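# Stand the loaded white housing upright behind the rail

## Task

Find the white housing that already contains both its circuit board and its motor, and place it standing upright on the dark belt strip right behind the white rail, with the board and motor still seated inside it.

## Robot and tools

Robot: two arms, left_arm and right_arm, each with a two-finger parallel gripper. In the scene frame the origin is at table height, midway between the nominal arm bases. +z is up, +x points out over the table, and left_arm sits on the +y side. Arm names do not match image sides. Calibrated bases in the scene frame: left_arm at (-0.002, +0.277, +0.018) m with quat_wxyz (+1.000, 0, 0, -0.029); right_arm at (-0.021, -0.269, +0.042) m with quat_wxyz (+1.000, 0, 0, -0.001). Both bases have +z up.

Frames: every hand pose, target, velocity and wrist-camera pose is expressed in that arm's own base frame. Fixed cameras and the table use the scene frame. The gripper's fingers point along its +z axis and close along its y axis. end_effector_position is the spot between the finger pads, just under 1 cm behind the tips. Printed poses can be wrong by a few centimetres, and more at long reach.

Row layout (all tools): one list of 16 numbers covering both arms. First left_arm: x, y, z in metres, then qw, qx, qy, qz (w first), then opening. Then the same 8 numbers for right_arm. Position and quaternion form an absolute target pose in that arm's base frame, not an offset. Opening runs from -1 (closed, 0 mm gap) to +1 (open, about 87 mm). Intermediate values: +0.5 is about 69 mm, 0 about 43 mm, -0.5 about 18 mm. Always send both halves. For an idle arm, resend its last reported pose and its current opening, because a 0 there is a real command. To hold an orientation, repeat the same quaternion in every row rather than copying a drifted reading.

execute_actions(actions, cameras): actions is a list of actions. Each action is a list of up to 15 rows, and each row runs one 1/30 s step. A short action keeps its final row until all 15 steps are done. If any target lies more than 0.6 m from that gripper's current position along any of the gripper's axes, the action is rejected for both arms. If the first action fails this check, or anything is malformed, the whole call is rejected. An empty list only returns state and every image. cameras chooses the images: omit it or pass ["all"] for every camera, or [] for none.

move(target, speed, blend, opening_speed, blocking, cameras): drives each gripper in a straight line from its Hand target to the absolute pose in target. target is one 16-number row or a list of up to 15 rows, and it has no 0.6 m limit. speed is in m/s, from 0.002 to 0.5, default 0.25; turning is capped at twice that value in rad/s. It can be one value or one per target. blend is a corner radius in metres for passing through targets in a list; the default 0 stops at each target. opening_speed, 0.2 or more, is in scale units per second. A move is capped at 10 s. Openings from the first row are sent at the start. Openings from later rows are applied only after all arms stop at that row. Paths do not avoid obstacles or the other arm. Faster moves lag, overshoot and hit harder, and pressing farther past contact pushes harder. Don't route a path near an arm's own base; go around it. With blocking=false the call returns after about 0.5 s, and a new move takes over from the current point. The result adds a move: line. done means within 10 mm and 2 degrees. The line can also say off_target, moving, held or fault, and it lists limits such as paced (the pose was clipped) or held (steps were withheld). None of these tells you about contact.

wait(seconds 0 to 10): lets time pass while both arms hold. stop(): brakes a running move and needs some room to do it. zoom_image(camera, region [x0, y0, x1, y1] in pixels, at most 504x504): enlarges part of the latest image from cam_high, cam_low, cam_left_wrist or cam_right_wrist. read_manual(section="licences"): returns the licence text only. finished_scene(scene): ends the current scene for good; pass its number.

Control details: each step clips the commanded pose to within 100 mm and 20 degrees of the measured pose. An action can therefore stop short. Afterwards the arm holds its Hand target, so send the remainder next time. Friction and gravity leave the gripper low, short or tilted. Small moves may not happen or may go sideways, so check the pose after every move and correct any tilt.

Results: the pose and quaternion of each arm; Hand target, shown only when an arm is off by more than 2 mm or 1 degree; Tool commands; grip_measured, on the same -1..1 scale as opening; Joint positions, where the last number is the gripper from 0 (closed) to 1; joint velocities, left out when they are noise; joint torques, with joints 1 to 3 wrapping at ±28 N m; step readings after execute_actions; and MOTOR HOT or fault lines. To grip, command about 0.04 below the grip_measured reading at first contact for a firm hold, or less below it for a gentle one. Finger force is about 20 N per pad. Closing fast squeezes harder.

Cameras: cam_high and cam_low are fixed, 504x504. cam_left_wrist and cam_right_wrist are 896x504 and are worth using for close alignment.

Avoid: dropping the housing or spilling the board or motor; releasing a part while it is still moving; fast impacts; hard presses; the two arms colliding; anything leaving the table. Heat builds from carrying loads, holding the arm stretched out, or pushing against unreachable poses. At 90 °C the arm folds up and stops working. Expect occasional brief tugs on held parts or nudges to loose ones.

Each tool is called after "Call:" as name([rows], argument=value, ...), one row to a line, values as JSON.

## Session

Call:
execute_actions(actions=[])

Scene clock: 0.00 s.
left_arm: end_effector_position=(+0.2629, +0.0140, +0.2532) grip_measured=+1.000 end_effector_quat_wxyz=(+0.671, +0.189, +0.691, -0.189) | right_arm: end_effector_position=(+0.1219, +0.2380, +0.2777) grip_measured=+0.979 end_effector_quat_wxyz=(+0.450, -0.480, +0.750, +0.067)
Joint positions: left_arm=[0.741 0.759 0.564 0.101 1.281 0.083 1] | right_arm=[1.453 1.083 1.322 -1.011 0.574 0.066 0.99]
Joint velocities: within noise
Joint torques (N m): no reading
Heat: left arm: 48 °C; right arm: 39 °C.
Hand target: left_arm +0.2632, +0.0142, +0.2578; +0.674, +0.193, +0.688, -0.185 | right_arm +0.1224, +0.2399, +0.2845; +0.458, -0.474, +0.749, +0.076
Tool commands: left_gripper/opening=+1.0 right_gripper/opening=+1.0
camera_calibration:
cam_left_wrist: T_world_to_cam=[[-0.536573, -0.842089, 0.0545548, 0.131133], [-0.746668, 0.443662, -0.495632, 0.3183], [0.393162, -0.306677, -0.866818, 0.260649], [0, 0, 0, 1]] pos_world=[0.205549, 0.0491433, 0.376541]
cam_right_wrist: T_world_to_cam=[[0.810624, -0.519289, 0.270605, -0.0435816], [-0.520408, -0.850738, -0.073625, 0.31435], [0.268447, -0.0811431, -0.959871, 0.391906], [0, 0, 0, 1]] pos_world=[0.0937126, 0.276598, 0.411117]

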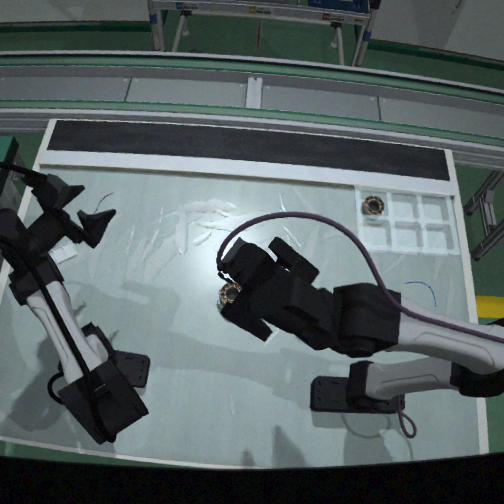

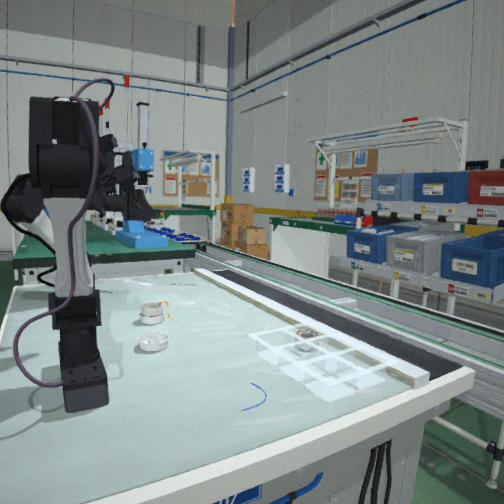

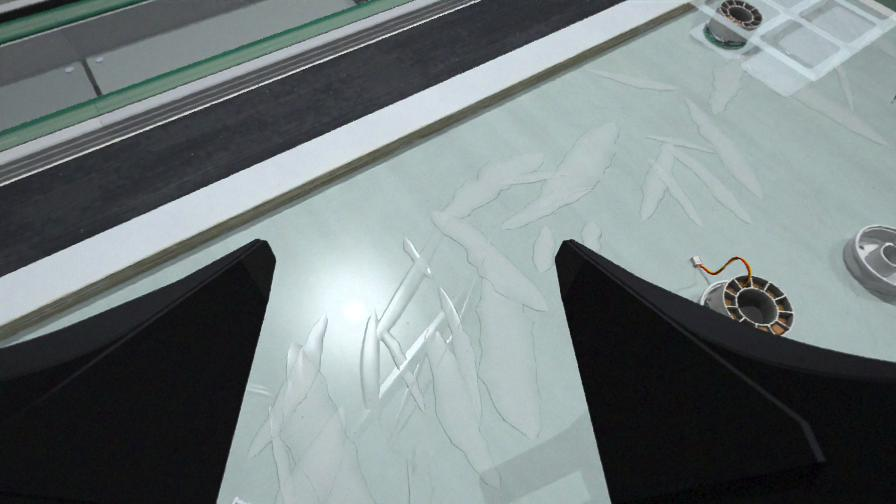

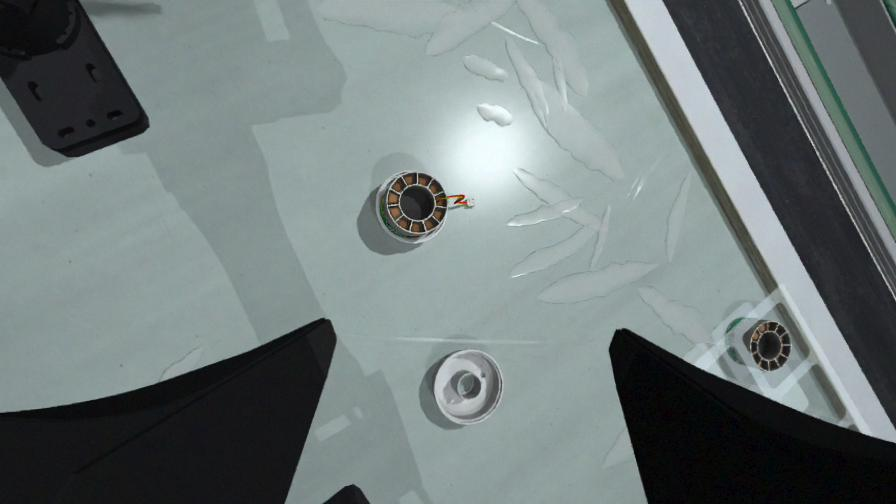

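Call:
zoom_image(camera="cam_right_wrist", region=[340, 140, 520, 260])

Call:
zoom_image(camera="cam_low", region=[110, 270, 430, 420])

Call:
zoom_image(camera="cam_left_wrist", region=[640, 220, 840, 350])

Scaled by 2.800 from the camera's 896x504 image, which has a finer 1280x720 frame.

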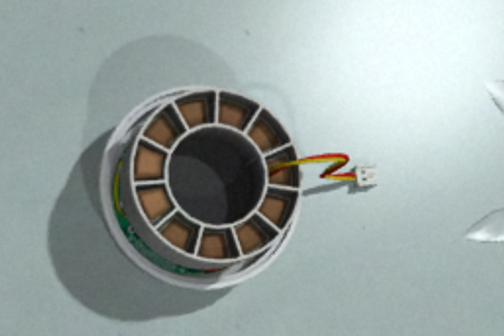

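Scaled by 1.575 from the camera's 504x504 image, which has a finer 720x720 frame.

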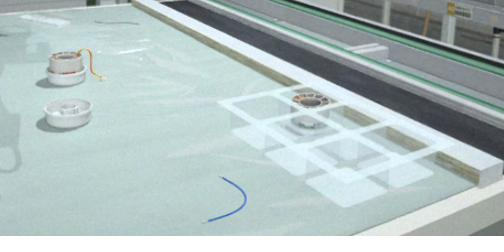

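Scaled by 2.520 from the camera's 896x504 image, which has a finer 1280x720 frame.

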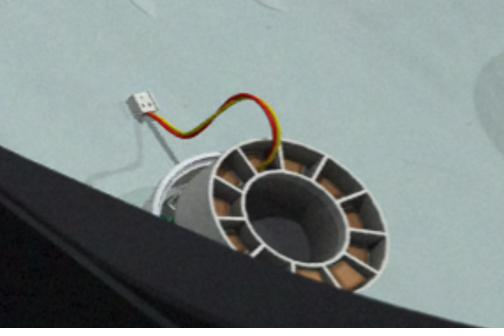

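Call:
move(target=[0.2629,0.0140,0.2532,0.671,0.189,0.691,-0.189,1,0.206,0.293,0.11,0.3769,-0.1604,0.9098,0.0665,1])

Scene clock: 63.03 s.
left_arm: end_effector_position=(+0.2629, +0.0140, +0.2532) grip_measured=+1.000 end_effector_quat_wxyz=(+0.671, +0.189, +0.691, -0.189) | right_arm: end_effector_position=(+0.2060, +0.2913, +0.1126) grip_measured=+0.979 end_effector_quat_wxyz=(+0.379, -0.166, +0.908, +0.059)
Joint positions: left_arm=[0.741 0.759 0.564 0.101 1.281 0.083 1] | right_arm=[1.153 1.481 1.043 -0.531 0.542 0.618 0.99]
Joint torques (N m): left_arm=[0.05 -0.16 7.42 1.57 0.09 0.12] | right_arm=[-0.49 -4.63 5.72 1.29 0.15 0.12]
Heat: left arm: 53 °C; right arm: 44 °C.
Hand target: left_arm +0.2629, +0.0141, +0.2532; +0.671, +0.189, +0.691, -0.189 | right_arm +0.2060, +0.2929, +0.1101; +0.377, -0.160, +0.910, +0.066
Off the commanded pose: left_arm 0.000 m, 0 deg | right_arm 0.003 m, 1 deg.
move: done
camera_calibration:
cam_left_wrist: T_world_to_cam=[[-0.536573, -0.842089, 0.0545548, 0.131133], [-0.746668, 0.443662, -0.495632, 0.3183], [0.393162, -0.306677, -0.866818, 0.260649], [0, 0, 0, 1]]
cam_right_wrist: T_world_to_cam=[[0.364014, -0.930198, -0.0471832, 0.208136], [-0.930352, -0.365535, 0.0287941, 0.322799], [-0.0440313, 0.0334156, -0.998471, 0.250496], [0, 0, 0, 1]]

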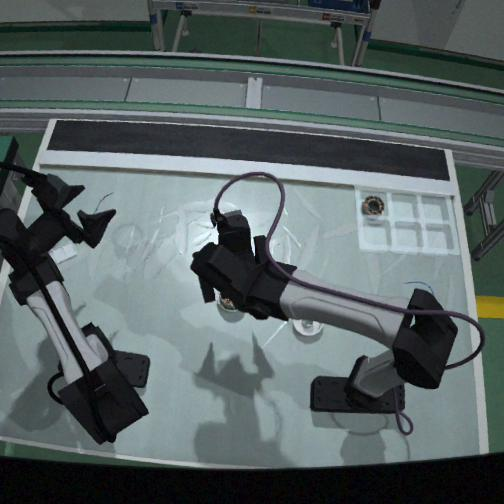

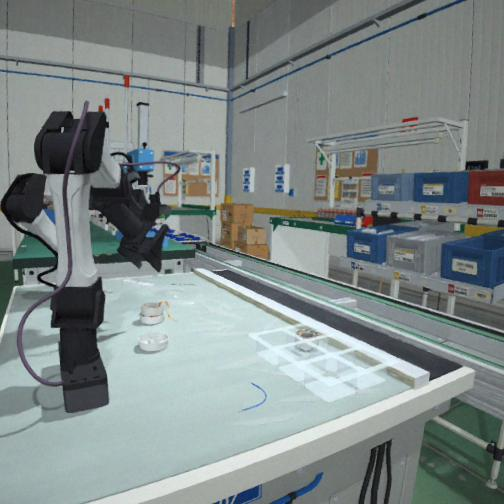

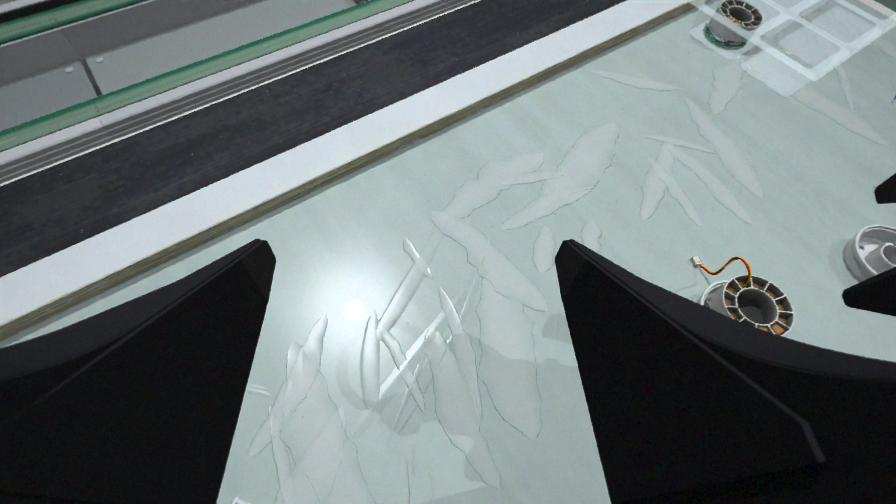

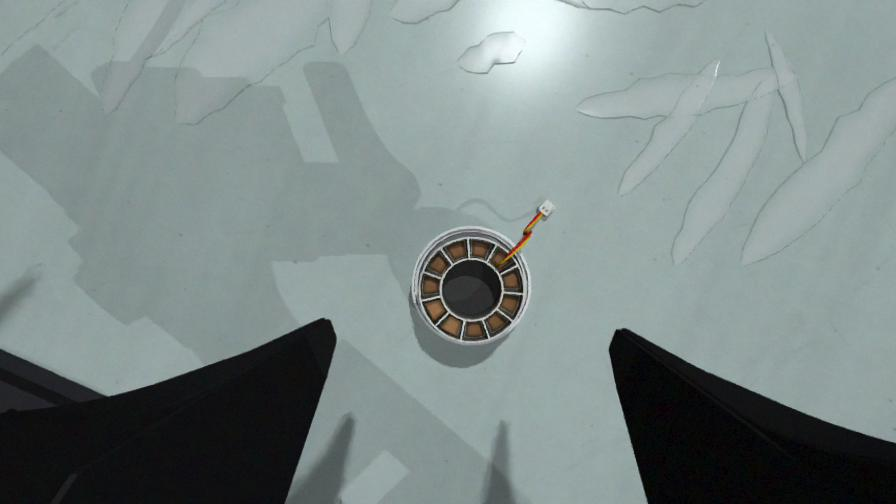

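Call:
move([
  [0.2629,0.0140,0.2532,0.671,0.189,0.691,-0.189,1,0.208,0.2935,0.04,0.3769,-0.1604,0.9098,0.0665,1],
  [0.2629,0.0140,0.2532,0.671,0.189,0.691,-0.189,1,0.208,0.2935,-0.004,0.3769,-0.1604,0.9098,0.0665,1],
], speed=[0.12,0.08], cameras=["cam_low","cam_right_wrist"])

Scene clock: 72.93 s.
left_arm: end_effector_position=(+0.2629, +0.0140, +0.2532) grip_measured=+1.000 end_effector_quat_wxyz=(+0.671, +0.189, +0.691, -0.189) | right_arm: end_effector_position=(+0.2079, +0.2939, -0.0008) grip_measured=+0.979 end_effector_quat_wxyz=(+0.379, -0.164, +0.908, +0.062)
Joint positions: left_arm=[0.741 0.759 0.564 0.101 1.281 0.083 1] | right_arm=[1.149 1.695 0.755 -0.023 0.539 0.619 0.99]
Joint torques (N m): left_arm=[0.09 -0.18 7.42 1.59 0.1 0.11] | right_arm=[-0.58 -4.98 4.85 1.28 0.16 0.07]
Hand target: left_arm +0.2629, +0.0141, +0.2532; +0.671, +0.189, +0.691, -0.189 | right_arm +0.2080, +0.2935, -0.0039; +0.377, -0.160, +0.910, +0.066
Off the commanded pose: left_arm 0.000 m, 0 deg | right_arm 0.003 m, 1 deg.
move: done
camera_calibration:
cam_right_wrist: T_world_to_cam=[[0.361956, -0.930616, -0.0542349, 0.205047], [-0.931132, -0.363708, 0.0266262, 0.32843], [-0.0445044, 0.0408624, -0.998173, 0.135141], [0, 0, 0, 1]]
Images, in order: cam_low, cam_right_wrist.

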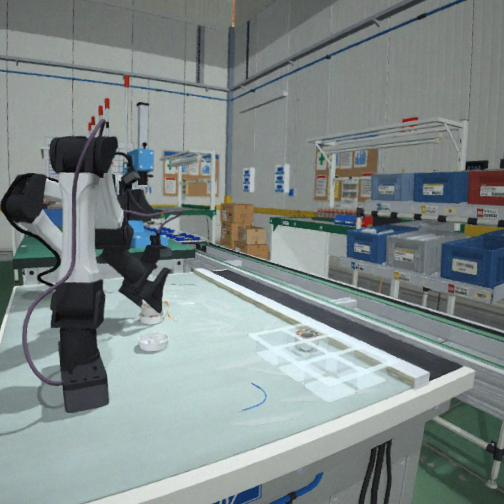

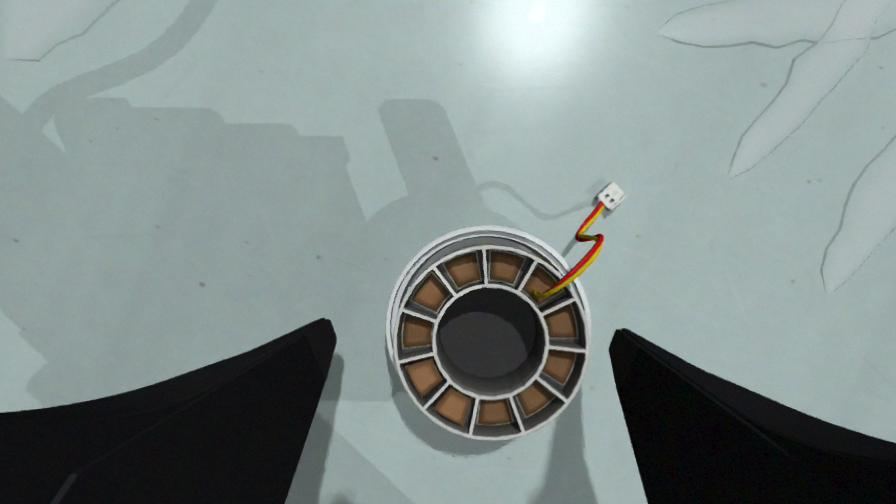

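Call:
move([
  [0.2629,0.0140,0.2532,0.671,0.189,0.691,-0.189,1,0.2095,0.2882,-0.004,0.3769,-0.1604,0.9098,0.0665,1],
  [0.2629,0.0140,0.2532,0.671,0.189,0.691,-0.189,1,0.2095,0.2882,-0.03,0.3769,-0.1604,0.9098,0.0665,1],
], speed=[0.05,0.04], cameras=["cam_low","cam_right_wrist"])

Call:
zoom_image(camera="cam_low", region=[110, 260, 210, 360])

Scene clock: 81.57 s.
left_arm: end_effector_position=(+0.2629, +0.0140, +0.2532) grip_measured=+1.000 end_effector_quat_wxyz=(+0.671, +0.189, +0.691, -0.189) | right_arm: end_effector_position=(+0.2099, +0.2894, -0.0266) grip_measured=+0.979 end_effector_quat_wxyz=(+0.380, -0.158, +0.909, +0.065)
Joint positions: left_arm=[0.741 0.759 0.564 0.101 1.281 0.083 1] | right_arm=[1.135 1.764 0.697 0.113 0.532 0.619 0.99]
Joint torques (N m): left_arm=[0.08 -0.18 7.42 1.58 0.12 0.12] | right_arm=[-0.47 -5.08 4.38 1.3 0.16 -0.03]
Hand target: left_arm +0.2629, +0.0141, +0.2532; +0.671, +0.189, +0.691, -0.189 | right_arm +0.2095, +0.2883, -0.0298; +0.377, -0.160, +0.910, +0.067
Off the commanded pose: left_arm 0.000 m, 0 deg | right_arm 0.004 m, 0 deg.
move: done
camera_calibration:
cam_right_wrist: T_world_to_cam=[[0.352719, -0.933567, -0.0635732, 0.201297], [-0.934598, -0.354818, 0.0251023, 0.327502], [-0.0459916, 0.0505614, -0.997661, 0.107256], [0, 0, 0, 1]]
Images, in order: cam_low, cam_right_wrist.

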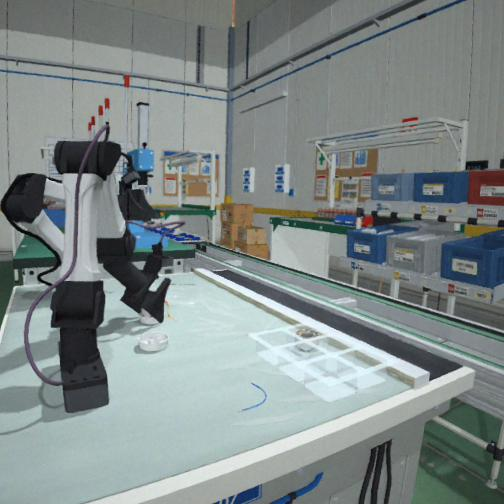

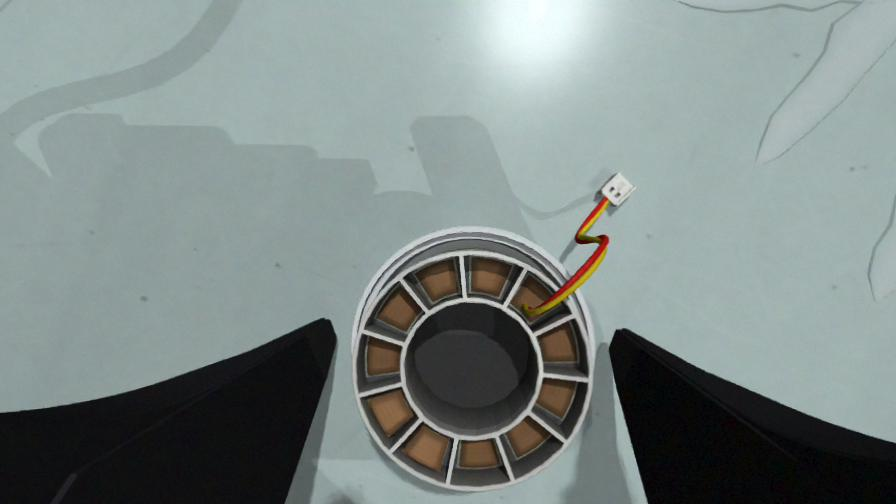

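Scaled by 5.040 from the camera's 504x504 image, which has a finer 720x720 frame.

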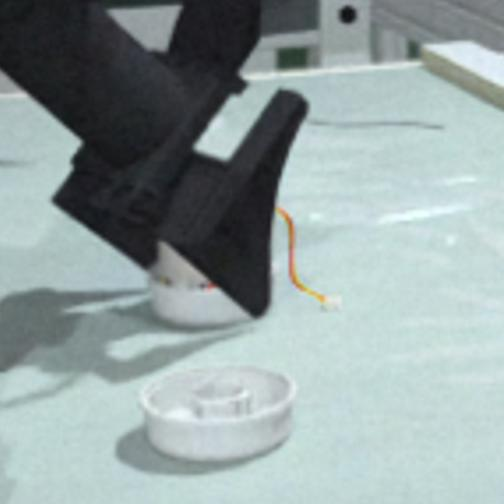

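Call:
move(target=[0.2629,0.0140,0.2532,0.671,0.189,0.691,-0.189,1,0.2095,0.2882,-0.03,0.3769,-0.1604,0.9098,0.0665,0.42], opening_speed=0.3, cameras=["cam_low","cam_right_wrist"])

Scene clock: 89.40 s.
left_arm: end_effector_position=(+0.2629, +0.0140, +0.2532) grip_measured=+1.000 end_effector_quat_wxyz=(+0.671, +0.189, +0.691, -0.189) | right_arm: end_effector_position=(+0.2103, +0.2894, -0.0265) grip_measured=+0.464 end_effector_quat_wxyz=(+0.380, -0.157, +0.909, +0.065)
Joint positions: left_arm=[0.741 0.759 0.564 0.101 1.281 0.083 1] | right_arm=[1.134 1.764 0.697 0.114 0.531 0.618 0.732]
Joint torques (N m): left_arm=[0.09 -0.14 7.35 1.58 0.1 0.11] | right_arm=[-0.38 -5.12 4.3 1.29 0.14 -0.03]
Hand target: left_arm +0.2629, +0.0141, +0.2532; +0.671, +0.189, +0.691, -0.189 | right_arm +0.2096, +0.2882, -0.0298; +0.377, -0.160, +0.910, +0.066
Off the commanded pose: left_arm 0.000 m, 0 deg | right_arm 0.004 m, 1 deg.
move: done
camera_calibration:
cam_right_wrist: T_world_to_cam=[[0.352125, -0.93374, -0.0643228, 0.201326], [-0.934838, -0.354228, 0.0245055, 0.327729], [-0.0456667, 0.0515024, -0.997628, 0.107037], [0, 0, 0, 1]]
Images, in order: cam_low, cam_right_wrist.

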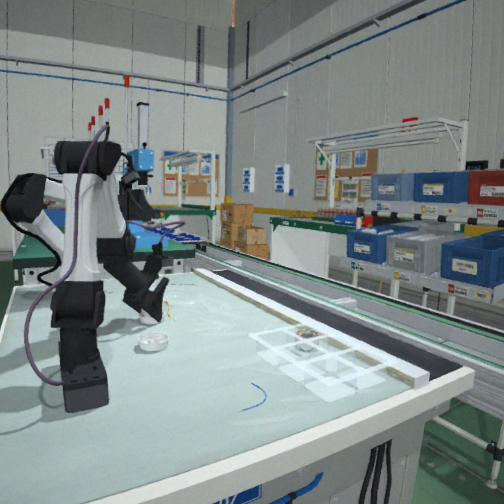

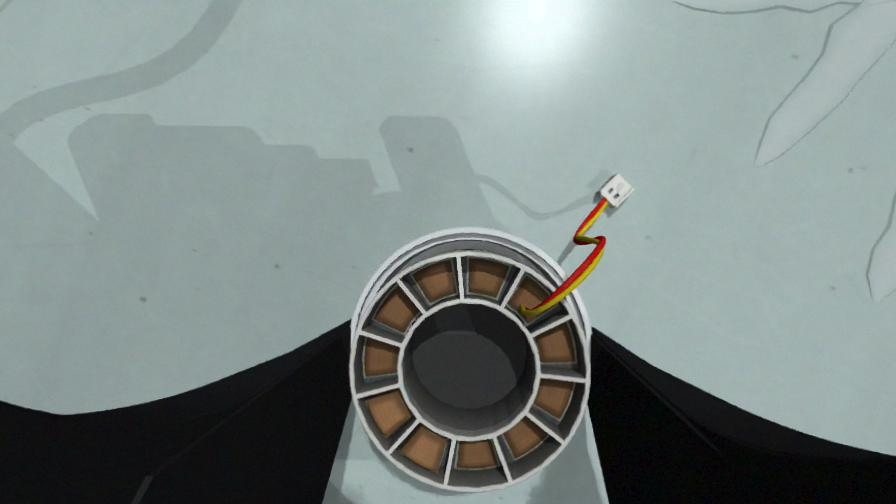

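Call:
move([
  [0.2629,0.0140,0.2532,0.671,0.189,0.691,-0.189,1,0.2100,0.2885,0.04,0.3769,-0.1604,0.9098,0.0665,0.4],
  [0.2629,0.0140,0.2532,0.671,0.189,0.691,-0.189,1,0.43,0.15,0.08,0.3815,-0.0725,0.921,0.03,0.4],
], speed=[0.08,0.15], blend=[0.02,0])

Scene clock: 100.67 s.
left_arm: end_effector_position=(+0.2629, +0.0140, +0.2532) grip_measured=+1.000 end_effector_quat_wxyz=(+0.671, +0.189, +0.691, -0.189) | right_arm: end_effector_position=(+0.4132, +0.1419, +0.0617) grip_measured=+0.464 end_effector_quat_wxyz=(+0.355, -0.069, +0.932, +0.018)
Joint positions: left_arm=[0.741 0.759 0.564 0.101 1.281 0.083 1] | right_arm=[0.382 1.769 1.14 -0.231 0.169 0.171 0.732]
Joint torques (N m): left_arm=[0.01 -0.18 7.35 1.58 0.11 0.12] | right_arm=[-0.14 -6.8 10.15 1.47 -0.04 -0.08]
Hand target: left_arm +0.2629, +0.0141, +0.2532; +0.671, +0.189, +0.691, -0.189 | right_arm +0.4288, +0.1496, +0.0806; +0.382, -0.073, +0.921, +0.030
Off the commanded pose: left_arm 0.000 m, 0 deg | right_arm 0.026 m, 4 deg.
move: off_target (right_arm)
camera_calibration:
cam_left_wrist: T_world_to_cam=[[-0.536573, -0.842089, 0.0545548, 0.131133], [-0.746668, 0.443662, -0.495632, 0.3183], [0.393162, -0.306677, -0.866818, 0.260649], [0, 0, 0, 1]]
cam_right_wrist: T_world_to_cam=[[0.156096, -0.986375, -0.0519409, 0.0854677], [-0.983078, -0.160248, 0.0887558, 0.451367], [-0.09587, 0.0372075, -0.994698, 0.234399], [0, 0, 0, 1]]

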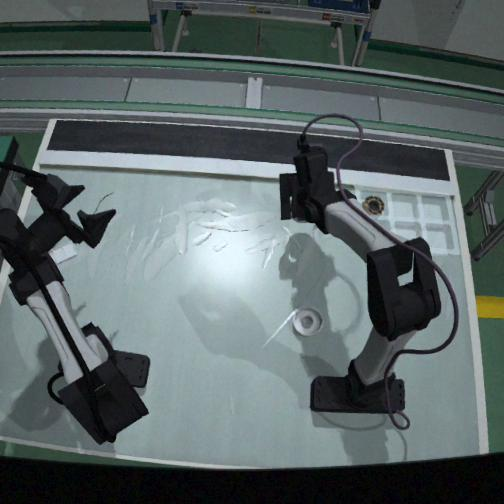

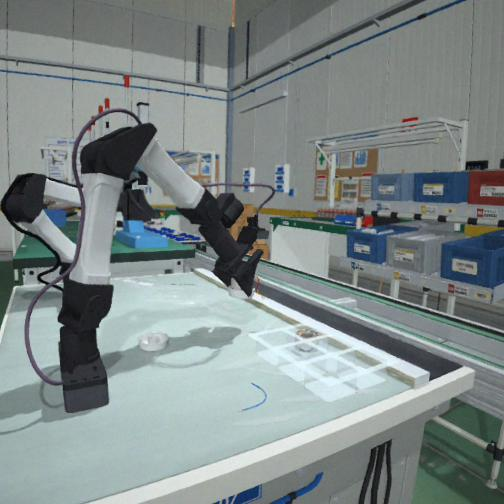

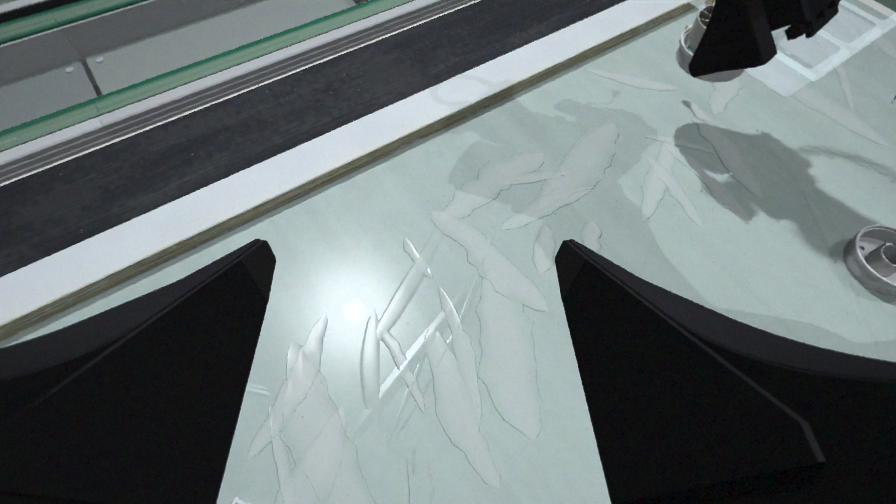

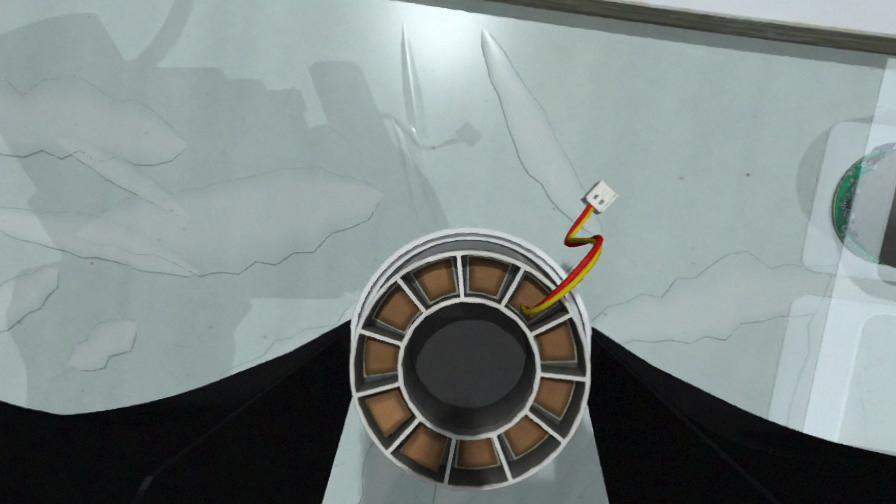

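Call:
move(target=[0.2629,0.0140,0.2532,0.671,0.189,0.691,-0.189,1,0.515,0.153,0.135,0.4131,-0.0793,0.9065,0.0362,0.4], speed=0.12)

Scene clock: 111.80 s.
left_arm: end_effector_position=(+0.2629, +0.0140, +0.2532) grip_measured=+1.000 end_effector_quat_wxyz=(+0.671, +0.189, +0.691, -0.189) | right_arm: end_effector_position=(+0.4995, +0.1486, +0.1134) grip_measured=+0.464 end_effector_quat_wxyz=(+0.384, -0.077, +0.920, +0.027)
Joint positions: left_arm=[0.741 0.759 0.564 0.101 1.281 0.083 1] | right_arm=[0.321 1.98 1.594 -0.401 0.119 0.104 0.732]
Joint torques (N m): left_arm=[0.02 -0.24 7.38 1.58 0.11 0.11] | right_arm=[-0.46 -8.76 10.62 1.58 -0.09 -0.08]
Hand target: left_arm +0.2629, +0.0141, +0.2532; +0.671, +0.189, +0.691, -0.189 | right_arm +0.5137, +0.1526, +0.1354; +0.413, -0.079, +0.906, +0.036
Off the commanded pose: left_arm 0.000 m, 0 deg | right_arm 0.027 m, 4 deg.
move: off_target (right_arm)
camera_calibration:
cam_left_wrist: T_world_to_cam=[[-0.536573, -0.842089, 0.0545548, 0.131133], [-0.746668, 0.443662, -0.495632, 0.3183], [0.393162, -0.306677, -0.866818, 0.260649], [0, 0, 0, 1]]
cam_right_wrist: T_world_to_cam=[[0.180553, -0.981994, -0.0555726, 0.0688215], [-0.982943, -0.18216, 0.0252986, 0.543168], [-0.0349662, 0.050057, -0.998134, 0.26193], [0, 0, 0, 1]]

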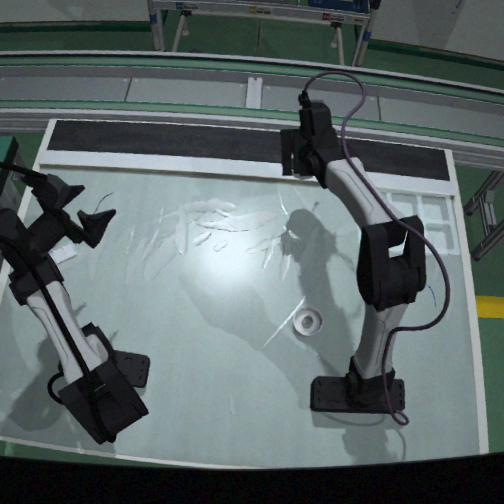

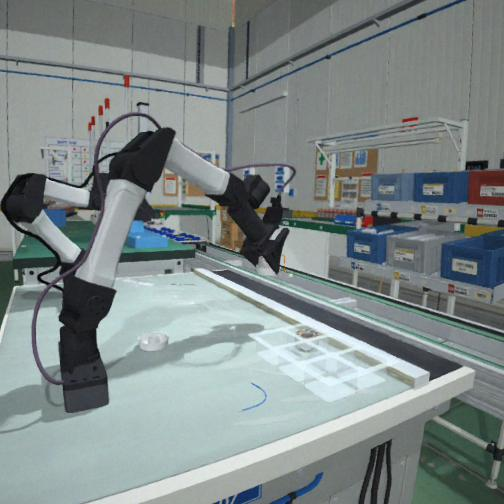

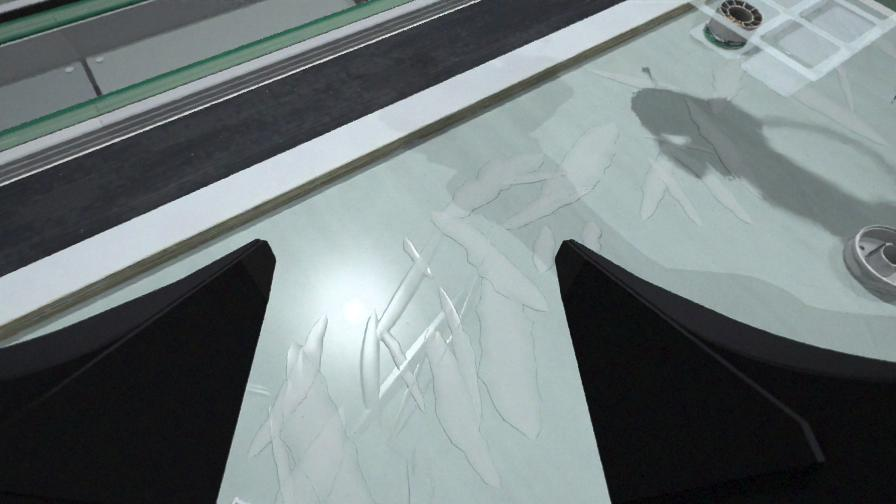

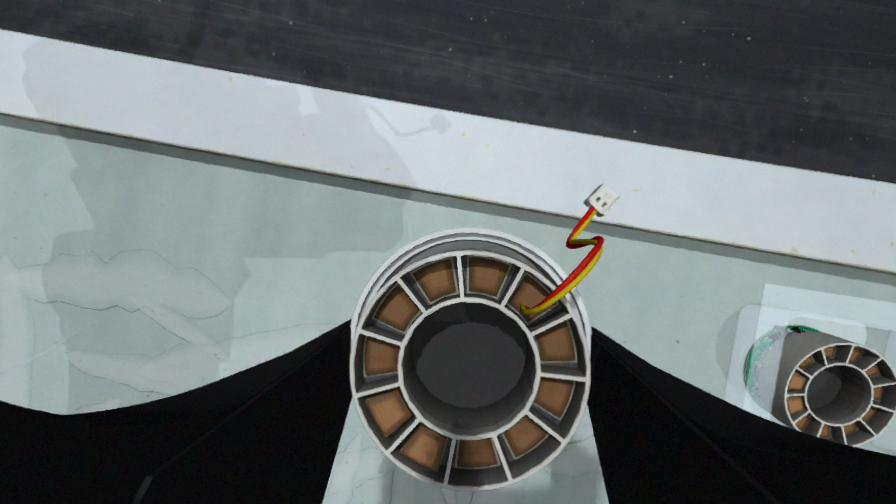

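Call:
move([
  [0.2629,0.0140,0.2532,0.671,0.189,0.691,-0.189,1,0.60,0.13,0.075,0.4131,-0.0793,0.9065,0.0362,0.4],
  [0.2629,0.0140,0.2532,0.671,0.189,0.691,-0.189,1,0.655,0.124,0.06,0.4131,-0.0793,0.9065,0.0362,0.4],
], speed=[0.1,0.06], blend=[0.02,0])

Scene clock: 124.27 s.
left_arm: end_effector_position=(+0.2629, +0.0140, +0.2532) grip_measured=+1.000 end_effector_quat_wxyz=(+0.671, +0.189, +0.691, -0.189) | right_arm: end_effector_position=(+0.6400, +0.1221, +0.0370) grip_measured=+0.464 end_effector_quat_wxyz=(+0.382, -0.075, +0.921, +0.030)
Joint positions: left_arm=[0.741 0.759 0.564 0.101 1.281 0.083 1] | right_arm=[0.194 2.645 2.419 -0.558 0.024 0.02 0.732]
Joint torques (N m): left_arm=[0.05 -0.24 7.39 1.58 0.09 0.13] | right_arm=[-0.53 -12.51 10.89 1.58 -0.15 -0.11]
Hand target: left_arm +0.2629, +0.0141, +0.2532; +0.671, +0.189, +0.691, -0.189 | right_arm +0.6534, +0.1237, +0.0605; +0.414, -0.079, +0.906, +0.036
Off the commanded pose: left_arm 0.000 m, 0 deg | right_arm 0.028 m, 4 deg.
move: off_target (right_arm)
camera_calibration:
cam_left_wrist: T_world_to_cam=[[-0.536573, -0.842089, 0.0545548, 0.131133], [-0.746668, 0.443662, -0.495632, 0.3183], [0.393162, -0.306677, -0.866818, 0.260649], [0, 0, 0, 1]]
cam_right_wrist: T_world_to_cam=[[0.179325, -0.98177, -0.0630032, 0.0142331], [-0.982989, -0.181395, 0.0287909, 0.678169], [-0.0396945, 0.0567685, -0.997598, 0.194129], [0, 0, 0, 1]]

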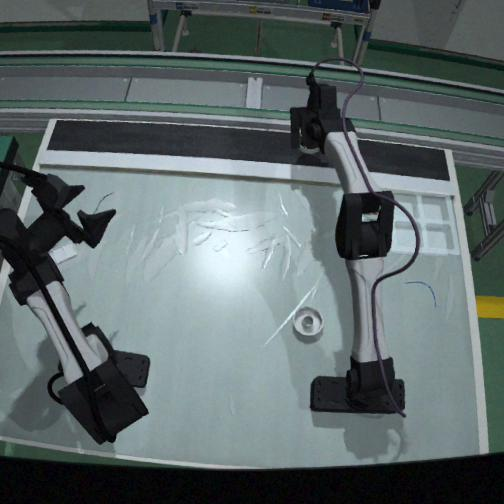

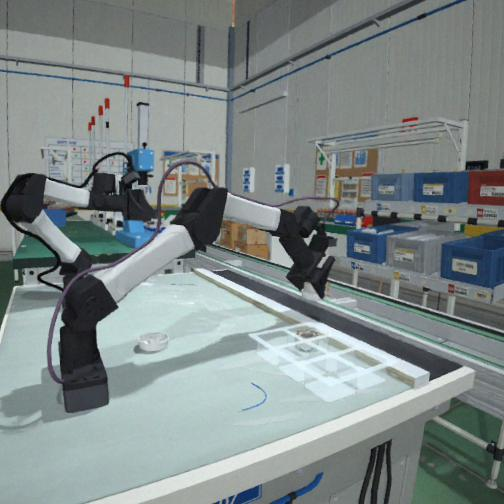

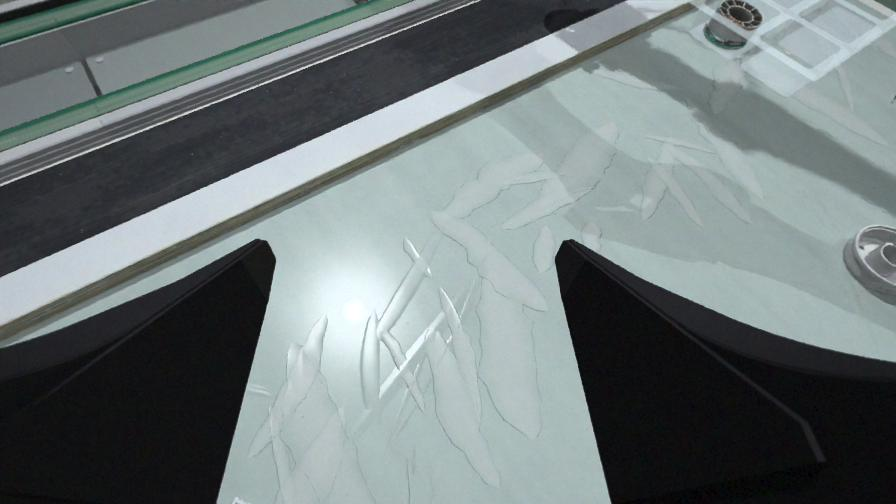

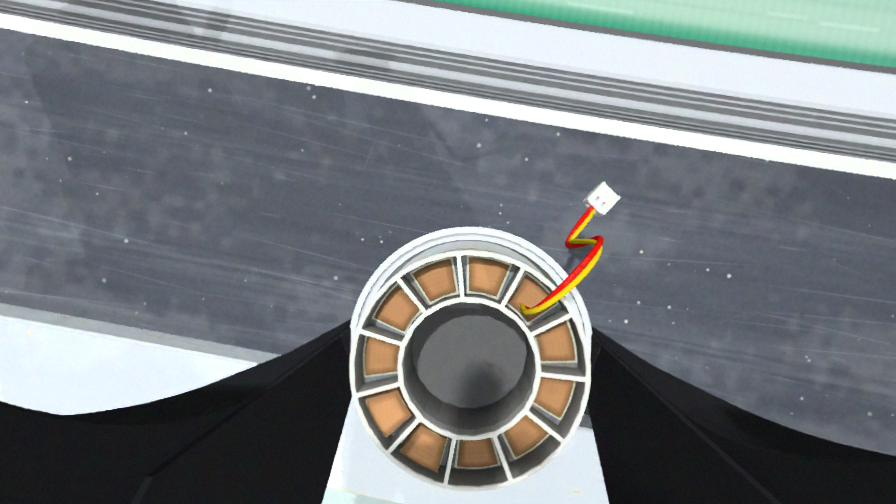

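Call:
move([
  [0.2629,0.0140,0.2532,0.671,0.189,0.691,-0.189,1,0.664,0.124,0.05,0.4131,-0.0793,0.9065,0.0362,0.4],
  [0.2629,0.0140,0.2532,0.671,0.189,0.691,-0.189,1,0.664,0.124,0.013,0.4131,-0.0793,0.9065,0.0362,0.4],
], speed=[0.06,0.04], cameras=["cam_low","cam_right_wrist"])

Call:
zoom_image(camera="cam_low", region=[250, 220, 400, 370])

Scene clock: 133.13 s.
left_arm: end_effector_position=(+0.2629, +0.0140, +0.2532) grip_measured=+1.000 end_effector_quat_wxyz=(+0.671, +0.189, +0.691, -0.189) | right_arm: end_effector_position=(+0.6562, +0.1256, +0.0062) grip_measured=+0.464 end_effector_quat_wxyz=(+0.396, -0.076, +0.915, +0.032)
Joint positions: left_arm=[0.741 0.759 0.564 0.101 1.281 0.083 1] | right_arm=[0.194 2.738 2.46 -0.477 0.021 0.018 0.732]
Joint torques (N m): left_arm=[0.06 -0.2 7.36 1.57 0.12 0.12] | right_arm=[-0.81 -13.15 6.52 1.77 -0.15 -0.08]
Heat: left arm: 53 °C; right arm: 49 °C.
Hand target: left_arm +0.2629, +0.0141, +0.2532; +0.671, +0.189, +0.691, -0.189 | right_arm +0.6636, +0.1239, +0.0133; +0.412, -0.079, +0.907, +0.036
Off the commanded pose: left_arm 0.000 m, 0 deg | right_arm 0.011 m, 2 deg.
move: off_target (right_arm)
camera_calibration:
cam_right_wrist: T_world_to_cam=[[0.184588, -0.980761, -0.0635186, 0.00930232], [-0.982752, -0.184928, -0.000523532, 0.696014], [-0.0112329, 0.0625197, -0.997981, 0.144447], [0, 0, 0, 1]]
Images, in order: cam_low, cam_right_wrist.

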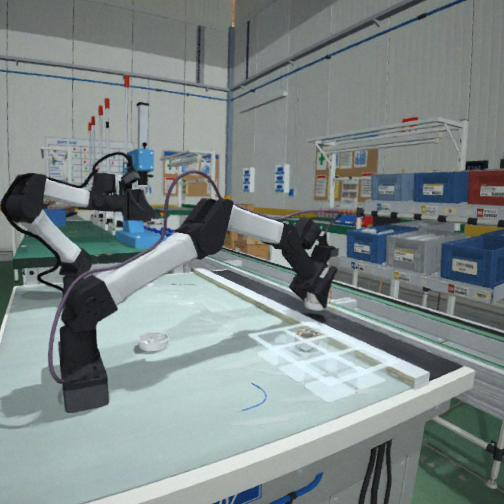

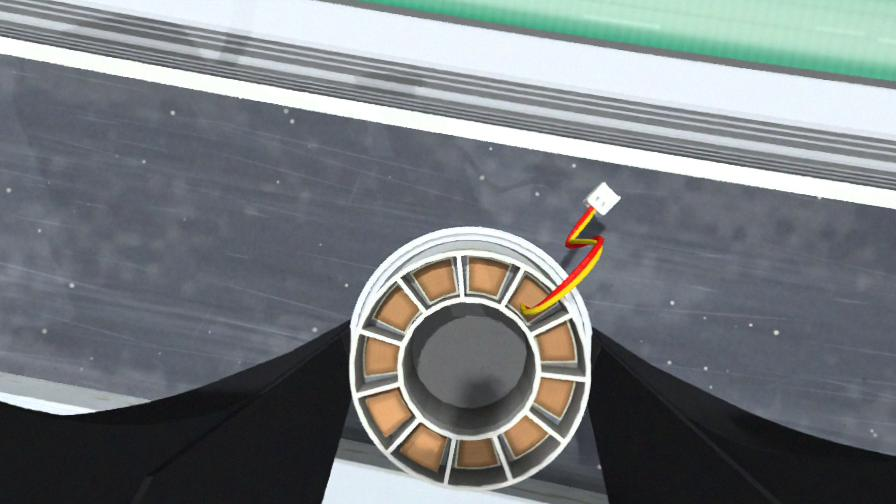

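Scaled by 3.360 from the camera's 504x504 image, which has a finer 720x720 frame.

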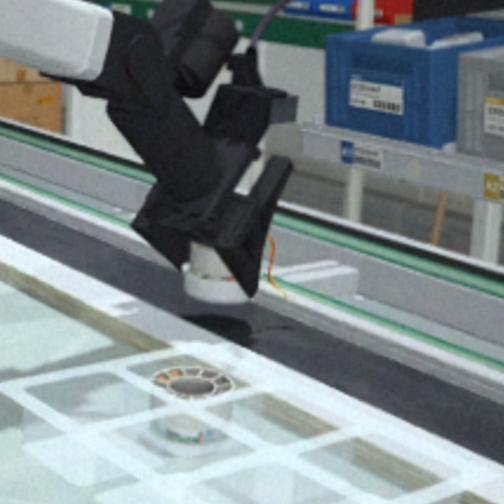

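Call:
move(target=[0.2629,0.0140,0.2532,0.671,0.189,0.691,-0.189,1,0.665,0.122,-0.002,0.402,-0.078,0.911,0.035,0.4], speed=0.04, cameras=["cam_low","cam_right_wrist"])

Call:
zoom_image(camera="cam_low", region=[270, 240, 370, 340])

Scene clock: 148.80 s.
left_arm: end_effector_position=(+0.2629, +0.0140, +0.2532) grip_measured=+1.000 end_effector_quat_wxyz=(+0.671, +0.189, +0.691, -0.189) | right_arm: end_effector_position=(+0.6516, +0.1217, -0.0206) grip_measured=+0.464 end_effector_quat_wxyz=(+0.376, -0.075, +0.923, +0.029)
Joint positions: left_arm=[0.741 0.759 0.564 0.101 1.281 0.083 1] | right_arm=[0.189 2.78 2.46 -0.478 0.021 0.018 0.732]
Joint torques (N m): left_arm=[0.13 -0.23 7.31 1.57 0.11 0.12] | right_arm=[-0.64 -13.3 9.55 1.57 -0.16 -0.08]
Heat: left arm: 53 °C; right arm: 55 °C.
Hand target: left_arm +0.2629, +0.0141, +0.2532; +0.671, +0.189, +0.691, -0.189 | right_arm +0.6639, +0.1217, -0.0015; +0.403, -0.078, +0.911, +0.035
Off the commanded pose: left_arm 0.000 m, 0 deg | right_arm 0.023 m, 3 deg.
move: off_target (right_arm)
camera_calibration:
cam_right_wrist: T_world_to_cam=[[0.17825, -0.981939, -0.0634191, 0.00892738], [-0.982581, -0.181067, 0.0418168, 0.691087], [-0.0525447, 0.0548606, -0.997111, 0.145792], [0, 0, 0, 1]]
Images, in order: cam_low, cam_right_wrist.

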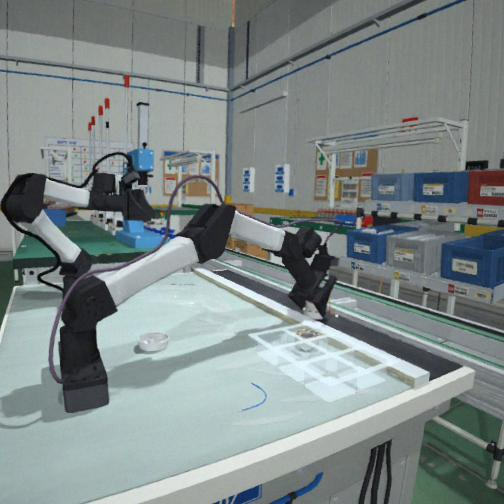

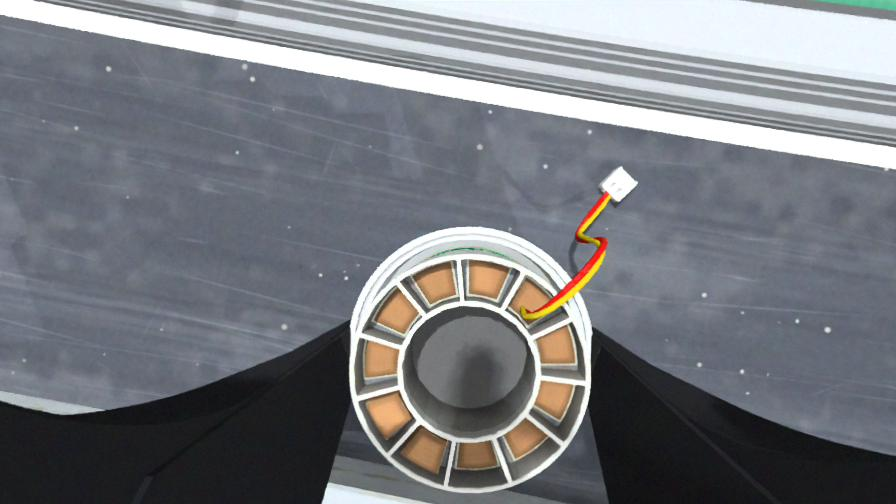

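Scaled by 5.040 from the camera's 504x504 image, which has a finer 720x720 frame.

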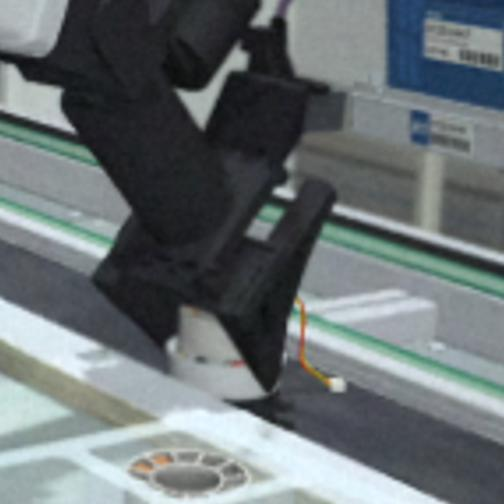

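Call:
move(target=[0.2629,0.0140,0.2532,0.671,0.189,0.691,-0.189,1,0.667,0.122,-0.008,0.41,-0.078,0.907,0.035,0.4], speed=0.03, cameras=["cam_low","cam_right_wrist"])

Call:
zoom_image(camera="cam_low", region=[270, 240, 370, 340])

Call:
zoom_image(camera="cam_right_wrist", region=[330, 200, 650, 504])

Scene clock: 155.80 s.
left_arm: end_effector_position=(+0.2629, +0.0140, +0.2532) grip_measured=+1.000 end_effector_quat_wxyz=(+0.671, +0.189, +0.691, -0.189) | right_arm: end_effector_position=(+0.6584, +0.1230, -0.0155) grip_measured=+0.464 end_effector_quat_wxyz=(+0.392, -0.075, +0.916, +0.031)
Joint positions: left_arm=[0.741 0.759 0.564 0.101 1.281 0.083 1] | right_arm=[0.189 2.78 2.46 -0.444 0.021 0.017 0.732]
Joint torques (N m): left_arm=[0.05 -0.21 7.41 1.58 0.11 0.11] | right_arm=[-0.64 -13.26 6.76 1.79 -0.16 -0.09]
Hand target: left_arm +0.2629, +0.0141, +0.2532; +0.671, +0.189, +0.691, -0.189 | right_arm +0.6666, +0.1219, -0.0076; +0.410, -0.078, +0.908, +0.035
Off the commanded pose: left_arm 0.000 m, 0 deg | right_arm 0.011 m, 2 deg.
move: off_target (right_arm)
camera_calibration:
cam_right_wrist: T_world_to_cam=[[0.180631, -0.981504, -0.0634289, 0.00767443], [-0.983363, -0.181483, 0.00788441, 0.697871], [-0.0192498, 0.0609494, -0.997955, 0.128406], [0, 0, 0, 1]]
Images, in order: cam_low, cam_right_wrist.

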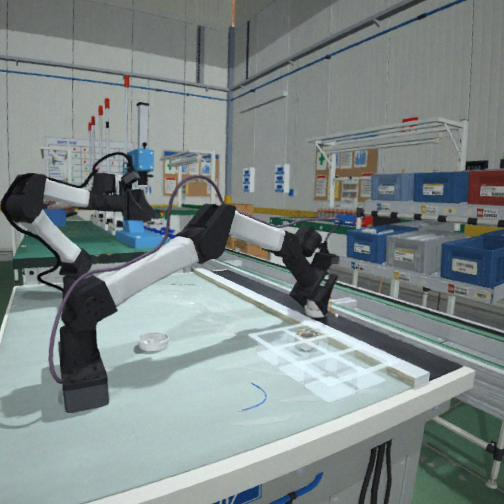

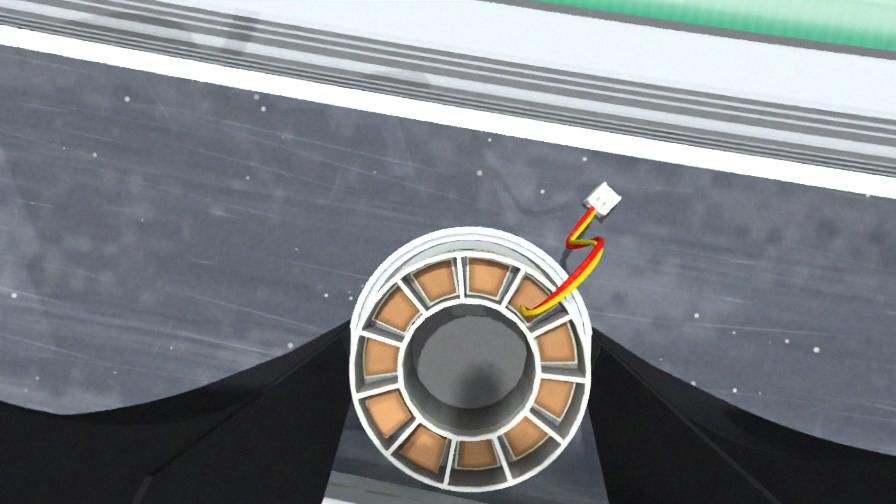

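Scaled by 5.040 from the camera's 504x504 image, which has a finer 720x720 frame.

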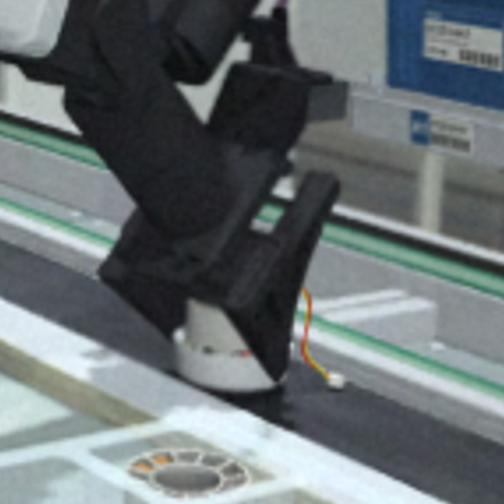

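Scaled by 1.575 from the camera's 896x504 image, which has a finer 1280x720 frame.

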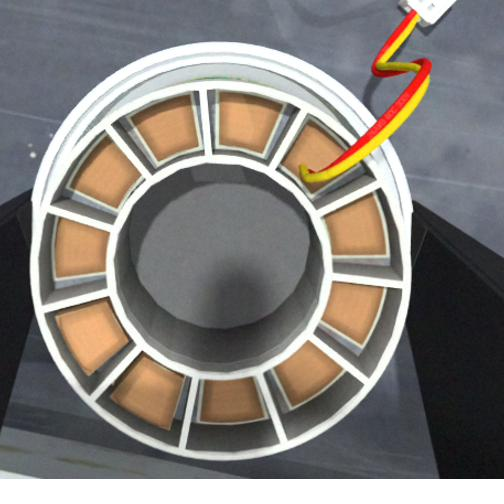

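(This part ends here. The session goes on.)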